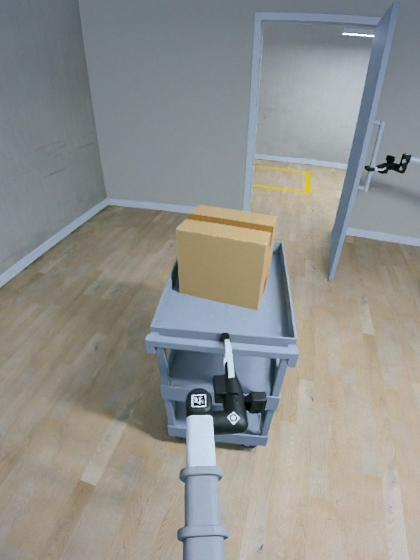

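Call:
move --blocking false --r2 '{"base":{"strafe_m":0.3},"contact_limits":{"strafe_m":0.6}}' --cameras '[]'

Call:
wait --seconds 4 --cameras '[]'

Call:
move --blocking false --r2 '{"base":{"rotate_rad":-0.26},"pace":"slow","contact_limits":{"rotate_rad":0.6}}' --cameras '[]'

Call:
wait --seconds 4 --cameras '[]'

Call:
move --blocking false --r2 '{"base":{"strafe_m":0.2},"contact_limits":{"strafe_m":0.6}}' --cameras '[]'

Call:
wait --seconds 4 --cameras '[]'

Call:
move --blocking false --r2 '{"base":{"rotate_rad":-0.17},"pace":"slow","contact_limits":{"rotate_rad":0.6}}' --cameras '[]'

Call:
wait --seconds 4 --cameras '["r2_head_camera","r2_head_right_camera"]'

Scene clock: 594.30 s.
move: r2 moving
r1: as last shown
r1.base_tilt: forward=-1.6 right=+1.2
r1.lidar_m: 0.88 0.97 1.71 2.50 2.52 1.23 0.95 0.95 1.05 1.09 1.10 1.15
r1.motor_effort: lift_m=+23(23) arm_m=-4(4) wheel_0=+25(25) wheel_1=+9(10) wheel_2=+19(20)
r1.servo_current: wrist_yaw_rad=72(85) wrist_pitch_rad=39(46) wrist_roll_rad=46(59) gripper_m=65(72)
r1.contact_limits: translate_m 0.8
r1.wrist_depth_mm: - - - 164 208 180 - / - - - 164 208 181 160 / - - - 168 211 179 161 / - - - 163 212 180 162 / - 1464 - 166 218 181 163 / - - 182 166 203 182 163 / - 147 178 163 205 178 164
r2.base_odometry: x=-1.062 y=-0.365 heading=-2.636
r2.turned_by_wheels: -0.002
r2.turned_by_imu: -0.002
r2.base_tilt: forward=-0.7 right=+0.1
r2.lidar_m: 0.70 2.60 2.27 2.30 2.70 2.40 2.39 2.80 2.46 2.44 2.54 0.70
r2.base_status: strafe_m moving
r2.joint_positions: lift_m=+0.684 arm_m=+0.295 wrist_yaw_rad=-0.006 wrist_pitch_rad=+0.001 wrist_roll_rad=+1.568 gripper_m=-0.034
r2.joint_status: not commanded
r2.measured_speeds: translate_m=+0.002 strafe_m=+0.141 rotate_rad=-0.009 lift_m=+0.000 arm_m=+0.000 wrist_yaw_rad=-0.026 wrist_pitch_rad=+0.000 wrist_roll_rad=+0.000
r2.motor_effort: lift_m=+20(20) arm_m=+4(4) wheel_0=-22(22) wheel_1=+6(12) wheel_2=+0(3)
r2.servo_current: wrist_yaw_rad=59(59) wrist_pitch_rad=39(46) wrist_roll_rad=39(59) gripper_m=59(72)
r2.contact_limits: strafe_m 0.6
r2.hand_pose: x=+0.7537 y=-0.0893 z=+0.8617 quat_wxyz=(+0.708, +0.706, -0.002, -0.003) (m; r2's base frame)
r2.wrist_depth_mm: - - - 151 207 1618 574 / - - - 154 211 768 - / - 424 415 158 217 - - / - 455 442 163 224 - - / - - 469 168 229 - - / - - 185 171 178 - - / - - - - - 549 492
pictures: none
No camera images: "cameras" was empty.

Scene clock: 596.13 s.
earlier move: r2 done
r1.base_odometry: x=-2.643 y=-2.109 heading=+0.773
r1.turned_by_wheels: +0.000
r1.turned_by_imu: +0.000
r1.base_tilt: forward=-1.6 right=+1.2
r1.lidar_m: 0.87 0.97 1.83 2.71 2.47 1.22 0.99 0.95 1.05 1.10 1.08 1.17
r1.base_status: not commanded
r1.joint_positions: lift_m=+0.820 arm_m=+0.549 wrist_yaw_rad=+1.012 wrist_pitch_rad=+0.001 wrist_roll_rad=-0.002 gripper_m=-0.037
r1.joint_status: not commanded
r1.measured_speeds: all 0
r1.motor_effort: lift_m=+23(23) arm_m=-4(4) wheel_0=+24(25) wheel_1=+10(10) wheel_2=+19(20)
r1.servo_current: wrist_yaw_rad=65(91) wrist_pitch_rad=39(52) wrist_roll_rad=52(72) gripper_m=59(72)
r1.contact_limits: translate_m 0.8
r1.hand_pose: x=+0.9467 y=+0.1981 z=+0.9976 quat_wxyz=(+0.875, -0.001, +0.000, +0.485) (m; r1's base frame)
r1.wrist_depth_mm: - - - 164 208 180 - / - - - 164 208 181 160 / - - - 169 211 179 162 / - - - 163 212 180 162 / - 1708 - 167 217 181 163 / - - 181 166 203 181 163 / - 148 176 163 204 179 163
r2.base_odometry: x=-0.933 y=-0.596 heading=-2.634
r2.turned_by_wheels: +0.002
r2.turned_by_imu: -0.001
r2.base_tilt: forward=-0.6 right=+0.0
r2.lidar_m: 0.62 2.33 2.04 2.02 2.48 2.32 2.30 2.77 2.70 2.68 2.76 0.62
r2.base_status: done
r2.joint_positions: lift_m=+0.684 arm_m=+0.295 wrist_yaw_rad=-0.004 wrist_pitch_rad=+0.001 wrist_roll_rad=+1.568 gripper_m=-0.034
r2.joint_status: not commanded
r2.measured_speeds: all 0
r2.motor_effort: lift_m=+20(20) arm_m=+4(5) wheel_0=+0(24) wheel_1=+1(12) wheel_2=-3(4)
r2.servo_current: wrist_yaw_rad=52(72) wrist_pitch_rad=39(46) wrist_roll_rad=46(59) gripper_m=65(72)
r2.contact_limits: strafe_m 0.6
r2.hand_pose: x=+0.7539 y=-0.0887 z=+0.8617 quat_wxyz=(+0.708, +0.706, -0.001, -0.002) (m; r2's base frame)
r2.wrist_depth_mm: - 334 338 - 149 - - / - 373 373 102 163 - - / - 436 424 110 179 - - / - - 496 126 198 - - / - - - 138 221 1708 - / - - 185 158 177 1618 480 / - - - - - 1499 1182
wait: 1.83 of 4 s (r2 has come to rest)
pictures: none
No camera images: "cameras" was empty.

Scene clock: 596.63 s.
move: r2 moving
r1: as last shown
r1.lidar_m: 0.90 0.97 1.79 2.72 2.48 1.18 0.96 0.96 1.07 1.11 1.09 1.14
r1.motor_effort: lift_m=+23(23) arm_m=-4(4) wheel_0=+25(25) wheel_1=+9(9) wheel_2=+19(20)
r1.servo_current: wrist_yaw_rad=78(98) wrist_pitch_rad=33(46) wrist_roll_rad=46(72) gripper_m=72(72)
r1.contact_limits: translate_m 0.8
r1.wrist_depth_mm: - - - 163 208 180 - / - - - 163 209 181 160 / - - - 169 211 179 161 / - - - 163 212 180 163 / - 1618 - 167 218 181 163 / - - 182 166 203 181 163 / - 148 176 163 206 178 163
r2.base_odometry: x=-0.933 y=-0.596 heading=-2.757
r2.turned_by_wheels: -0.122
r2.turned_by_imu: -0.117
r2.base_tilt: forward=-0.7 right=+0.0
r2.lidar_m: 0.71 2.52 2.06 2.01 2.29 2.31 2.29 2.59 2.70 2.70 2.72 0.66
r2.base_status: rotate_rad moving
r2.joint_positions: lift_m=+0.684 arm_m=+0.295 wrist_yaw_rad=+0.015 wrist_pitch_rad=+0.001 wrist_roll_rad=+1.568 gripper_m=-0.034
r2.joint_status: not commanded
r2.measured_speeds: translate_m=+0.001 strafe_m=-0.001 rotate_rad=-0.498 lift_m=+0.000 arm_m=-0.001 wrist_yaw_rad=+0.000 wrist_pitch_rad=+0.000 wrist_roll_rad=+0.000
r2.motor_effort: lift_m=+20(20) arm_m=+7(7) wheel_0=+25(28) wheel_1=+15(16) wheel_2=+18(18)
r2.servo_current: wrist_yaw_rad=78(78) wrist_pitch_rad=39(39) wrist_roll_rad=59(59) gripper_m=72(72)
r2.contact_limits: rotate_rad 0.6
r2.hand_pose: x=+0.7554 y=-0.0831 z=+0.8617 quat_wxyz=(+0.708, +0.706, +0.006, +0.005) (m; r2's base frame)
r2.wrist_depth_mm: - 436 430 106 162 - - / - 366 368 117 174 - - / - 421 410 124 187 - - / - 488 462 133 202 - - / - - 535 145 220 1863 - / - - 197 162 177 1576 504 / - - - - - 1430 1182
pictures: none
No camera images: "cameras" was empty.

Scene clock: 597.43 s.
earlier move: r2 done
r1.base_odometry: x=-2.643 y=-2.109 heading=+0.773
r1.turned_by_wheels: +0.000
r1.turned_by_imu: +0.000
r1.base_tilt: forward=-1.6 right=+1.2
r1.lidar_m: 0.90 0.98 1.75 2.73 2.49 1.23 0.97 0.96 1.07 1.12 1.09 1.17
r1.base_status: not commanded
r1.joint_positions: lift_m=+0.820 arm_m=+0.549 wrist_yaw_rad=+1.012 wrist_pitch_rad=+0.001 wrist_roll_rad=-0.002 gripper_m=-0.037
r1.joint_status: not commanded
r1.measured_speeds: all 0
r1.motor_effort: lift_m=+23(23) arm_m=-4(4) wheel_0=+25(25) wheel_1=+9(10) wheel_2=+19(20)
r1.servo_current: wrist_yaw_rad=65(98) wrist_pitch_rad=39(46) wrist_roll_rad=46(72) gripper_m=65(72)
r1.contact_limits: translate_m 0.8
r1.hand_pose: x=+0.9467 y=+0.1981 z=+0.9976 quat_wxyz=(+0.875, -0.001, +0.000, +0.485) (m; r1's base frame)
r1.wrist_depth_mm: - - - 164 208 180 - / - - - 164 208 181 160 / - - - 168 211 179 161 / - - - 163 211 180 162 / - 1576 - 167 218 181 163 / - - 181 166 203 181 163 / - 148 176 163 205 178 163
r2.base_odometry: x=-0.933 y=-0.596 heading=-2.893
r2.turned_by_wheels: -0.137
r2.turned_by_imu: -0.133
r2.base_tilt: forward=-0.7 right=+0.1
r2.lidar_m: 0.69 2.75 2.10 2.01 2.13 2.39 2.28 2.45 2.79 2.70 2.84 0.71
r2.base_status: done
r2.joint_positions: lift_m=+0.684 arm_m=+0.295 wrist_yaw_rad=+0.003 wrist_pitch_rad=+0.001 wrist_roll_rad=+1.568 gripper_m=-0.034
r2.joint_status: not commanded
r2.measured_speeds: all 0
r2.motor_effort: lift_m=+20(20) arm_m=+3(7) wheel_0=+3(28) wheel_1=+4(16) wheel_2=+5(18)
r2.servo_current: wrist_yaw_rad=52(98) wrist_pitch_rad=39(46) wrist_roll_rad=46(59) gripper_m=65(72)
r2.contact_limits: rotate_rad 0.6
r2.hand_pose: x=+0.7545 y=-0.0866 z=+0.8617 quat_wxyz=(+0.708, +0.706, +0.001, +0.001) (m; r2's base frame)
r2.wrist_depth_mm: - - - 154 211 1576 1160 / - - - 158 216 768 - / - 469 424 161 220 - - / - 442 436 164 224 - - / - 473 459 168 229 - - / - - 186 170 178 - - / - - 512 - - 554 521
wait: 0.80 of 4 s (r2 has come to rest)
pictures: none
No camera images: "cameras" was empty.

Scene clock: 597.93 s.
move: r2 moving
r1: as last shown
r1.lidar_m: 0.88 0.96 1.78 2.73 2.48 1.21 0.98 0.94 1.07 1.11 1.08 1.17
r1.motor_effort: lift_m=+23(23) arm_m=-3(4) wheel_0=+24(25) wheel_1=+9(9) wheel_2=+19(19)
r1.servo_current: wrist_yaw_rad=72(78) wrist_pitch_rad=33(46) wrist_roll_rad=52(65) gripper_m=65(72)
r1.contact_limits: translate_m 0.8
r1.wrist_depth_mm: - - - 164 209 180 - / - - - 164 210 181 160 / - - - 168 211 179 161 / - - - 163 212 181 162 / - 1618 - 167 218 180 163 / - - 181 166 204 181 163 / - 148 176 164 204 178 163
r2.base_odometry: x=-0.925 y=-0.631 heading=-2.895
r2.turned_by_wheels: -0.001
r2.turned_by_imu: -0.002
r2.base_tilt: forward=-0.7 right=+0.1
r2.lidar_m: 0.72 2.70 2.09 1.98 2.11 2.36 2.30 2.41 2.82 2.73 2.89 0.73
r2.base_status: strafe_m moving
r2.joint_positions: lift_m=+0.684 arm_m=+0.295 wrist_yaw_rad=-0.005 wrist_pitch_rad=+0.001 wrist_roll_rad=+1.568 gripper_m=-0.034
r2.joint_status: not commanded
r2.measured_speeds: translate_m=-0.001 strafe_m=+0.142 rotate_rad=+0.007 lift_m=+0.000 arm_m=+0.000 wrist_yaw_rad=-0.027 wrist_pitch_rad=+0.000 wrist_roll_rad=+0.000
r2.motor_effort: lift_m=+20(20) arm_m=+4(4) wheel_0=-23(23) wheel_1=+8(11) wheel_2=+1(5)
r2.servo_current: wrist_yaw_rad=52(52) wrist_pitch_rad=46(46) wrist_roll_rad=39(65) gripper_m=59(72)
r2.contact_limits: strafe_m 0.6
r2.hand_pose: x=+0.7538 y=-0.0888 z=+0.8617 quat_wxyz=(+0.708, +0.706, -0.001, -0.002) (m; r2's base frame)
r2.wrist_depth_mm: - - - 157 214 1576 1160 / - - - 160 218 759 - / - 466 424 163 222 - - / - 445 439 166 225 - - / - 469 459 169 229 842 - / - - 186 171 177 - - / - - 517 - - 559 521
pictures: none
No camera images: "cameras" was empty.

Scene clock: 599.40 s.
earlier move: r2 done
r1.base_odometry: x=-2.643 y=-2.109 heading=+0.773
r1.turned_by_wheels: +0.000
r1.turned_by_imu: +0.000
r1.base_tilt: forward=-1.6 right=+1.2
r1.lidar_m: 0.87 0.96 1.83 2.90 2.49 1.24 0.96 0.96 1.05 1.10 1.10 1.17
r1.base_status: not commanded
r1.joint_positions: lift_m=+0.820 arm_m=+0.549 wrist_yaw_rad=+1.012 wrist_pitch_rad=+0.001 wrist_roll_rad=-0.002 gripper_m=-0.037
r1.joint_status: not commanded
r1.measured_speeds: all 0
r1.motor_effort: lift_m=+23(23) arm_m=-4(4) wheel_0=+25(25) wheel_1=+9(10) wheel_2=+19(20)
r1.servo_current: wrist_yaw_rad=65(91) wrist_pitch_rad=46(52) wrist_roll_rad=46(65) gripper_m=65(72)
r1.contact_limits: translate_m 0.8
r1.hand_pose: x=+0.9467 y=+0.1981 z=+0.9976 quat_wxyz=(+0.875, -0.001, +0.000, +0.485) (m; r1's base frame)
r1.wrist_depth_mm: - - - 164 208 181 - / - - - 164 208 181 159 / - - - 168 211 179 161 / - - - 163 212 180 162 / - 1863 - 167 218 181 163 / - - 181 166 204 181 163 / - 155 175 163 206 178 163
r2.base_odometry: x=-0.884 y=-0.789 heading=-2.894
r2.turned_by_wheels: +0.001
r2.turned_by_imu: -0.001
r2.base_tilt: forward=-0.7 right=+0.1
r2.lidar_m: 0.68 2.52 1.88 1.82 1.95 2.37 2.28 2.45 2.97 2.89 2.92 0.67
r2.base_status: done
r2.joint_positions: lift_m=+0.684 arm_m=+0.295 wrist_yaw_rad=-0.010 wrist_pitch_rad=+0.001 wrist_roll_rad=+1.568 gripper_m=-0.034
r2.joint_status: not commanded
r2.measured_speeds: all 0
r2.motor_effort: lift_m=+20(20) arm_m=+4(4) wheel_0=-1(23) wheel_1=+2(11) wheel_2=-6(6)
r2.servo_current: wrist_yaw_rad=59(78) wrist_pitch_rad=39(46) wrist_roll_rad=46(65) gripper_m=65(72)
r2.contact_limits: strafe_m 0.6
r2.hand_pose: x=+0.7534 y=-0.0903 z=+0.8617 quat_wxyz=(+0.708, +0.706, -0.003, -0.004) (m; r2's base frame)
r2.wrist_depth_mm: - - 554 122 177 - - / - 382 382 126 185 - - / - 418 410 135 197 - - / - 477 455 144 209 - - / - - 508 154 224 - - / - - 186 166 176 1661 512 / - - - - 256 1499 473
wait: 1.47 of 4 s (r2 has come to rest)
pictures: none
No camera images: "cameras" was empty.

Scene clock: 599.90 s.
move: r2 moving
r1: as last shown
r1.base_tilt: forward=-1.5 right=+1.2
r1.lidar_m: 0.89 0.96 1.81 2.87 2.49 1.18 0.98 0.95 1.06 1.10 1.10 1.15
r1.motor_effort: lift_m=+23(23) arm_m=-4(4) wheel_0=+25(25) wheel_1=+9(10) wheel_2=+20(20)
r1.servo_current: wrist_yaw_rad=85(85) wrist_pitch_rad=33(46) wrist_roll_rad=52(59) gripper_m=65(72)
r1.contact_limits: translate_m 0.8
r1.wrist_depth_mm: - - - 163 208 180 - / - - - 163 210 181 159 / - - - 168 211 179 161 / - - - 163 212 180 162 / - 1863 - 167 218 181 163 / - - 180 166 204 181 163 / - 155 176 163 205 178 164
r2.base_odometry: x=-0.885 y=-0.790 heading=-3.009
r2.turned_by_wheels: -0.116
r2.turned_by_imu: -0.112
r2.base_tilt: forward=-0.7 right=+0.1
r2.lidar_m: 0.70 2.83 1.96 1.81 1.89 2.44 2.29 2.35 3.06 2.89 2.98 0.71
r2.base_status: rotate_rad moving
r2.joint_positions: lift_m=+0.684 arm_m=+0.295 wrist_yaw_rad=+0.011 wrist_pitch_rad=+0.001 wrist_roll_rad=+1.568 gripper_m=-0.034
r2.joint_status: not commanded
r2.measured_speeds: translate_m=+0.003 strafe_m=-0.002 rotate_rad=-0.354 lift_m=+0.000 arm_m=+0.005 wrist_yaw_rad=+0.000 wrist_pitch_rad=+0.000 wrist_roll_rad=+0.000
r2.motor_effort: lift_m=+20(20) arm_m=+2(5) wheel_0=+17(22) wheel_1=+10(14) wheel_2=+14(16)
r2.servo_current: wrist_yaw_rad=59(72) wrist_pitch_rad=39(46) wrist_roll_rad=46(52) gripper_m=65(65)
r2.contact_limits: rotate_rad 0.6
r2.hand_pose: x=+0.7553 y=-0.0841 z=+0.8617 quat_wxyz=(+0.708, +0.706, +0.005, +0.004) (m; r2's base frame)
r2.wrist_depth_mm: - - - 134 188 707 - / - - 488 140 197 768 - / - 407 410 146 208 - - / - 452 442 153 216 - - / - - 484 161 227 - - / - - 187 169 179 1921 - / - - - - - 525 496
pictures: none
No camera images: "cameras" was empty.

Scene clock: 600.53 s.
earlier move: r2 done
r1.base_odometry: x=-2.643 y=-2.109 heading=+0.773
r1.turned_by_wheels: +0.000
r1.turned_by_imu: +0.000
r1.base_tilt: forward=-1.6 right=+1.2
r1.lidar_m: 0.91 0.98 1.79 2.90 2.52 1.21 0.98 0.95 1.05 1.11 1.09 1.15
r1.base_status: not commanded
r1.joint_positions: lift_m=+0.820 arm_m=+0.549 wrist_yaw_rad=+1.012 wrist_pitch_rad=+0.001 wrist_roll_rad=-0.002 gripper_m=-0.037
r1.joint_status: not commanded
r1.measured_speeds: all 0
r1.motor_effort: lift_m=+23(23) arm_m=-3(4) wheel_0=+25(25) wheel_1=+9(10) wheel_2=+19(20)
r1.servo_current: wrist_yaw_rad=72(91) wrist_pitch_rad=46(52) wrist_roll_rad=33(65) gripper_m=65(72)
r1.contact_limits: translate_m 0.8
r1.hand_pose: x=+0.9467 y=+0.1981 z=+0.9976 quat_wxyz=(+0.875, -0.001, +0.000, +0.485) (m; r1's base frame)
r1.wrist_depth_mm: - - - 164 208 181 - / - - - 163 209 181 160 / - - - 169 210 180 161 / - - - 163 212 180 162 / - 1661 - 167 218 181 163 / - - 182 166 203 181 163 / - 148 176 163 205 178 163
r2.base_odometry: x=-0.884 y=-0.789 heading=-3.062
r2.turned_by_wheels: -0.053
r2.turned_by_imu: -0.051
r2.base_tilt: forward=-0.7 right=+0.0
r2.lidar_m: 0.69 3.00 1.97 1.79 1.83 2.37 2.27 2.33 2.97 2.88 2.93 0.72
r2.base_status: done
r2.joint_positions: lift_m=+0.684 arm_m=+0.295 wrist_yaw_rad=+0.004 wrist_pitch_rad=+0.001 wrist_roll_rad=+1.568 gripper_m=-0.034
r2.joint_status: not commanded
r2.measured_speeds: all 0
r2.motor_effort: lift_m=+20(20) arm_m=-5(5) wheel_0=+6(22) wheel_1=+6(14) wheel_2=+4(19)
r2.servo_current: wrist_yaw_rad=39(72) wrist_pitch_rad=39(46) wrist_roll_rad=59(59) gripper_m=72(72)
r2.contact_limits: rotate_rad 0.6
r2.hand_pose: x=+0.7547 y=-0.0864 z=+0.8617 quat_wxyz=(+0.708, +0.706, +0.002, +0.001) (m; r2's base frame)
r2.wrist_depth_mm: - - - 158 215 1708 1229 / - - - 160 219 1618 - / - - 466 163 223 - - / - 439 436 166 226 - - / - 469 455 168 229 831 - / - - 186 171 178 - - / - - 508 - 237 1499 -
wait: 0.63 of 4 s (r2 has come to rest)
pictures: r2_head_camera, r2_head_right_camera
Images, in order (width x height): r2_head_camera 420x560, r2_head_right_camera 420x672.

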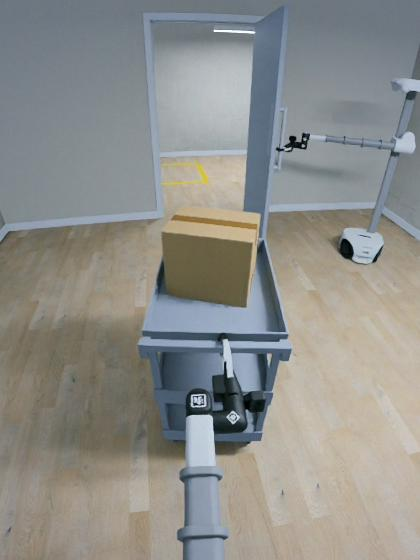

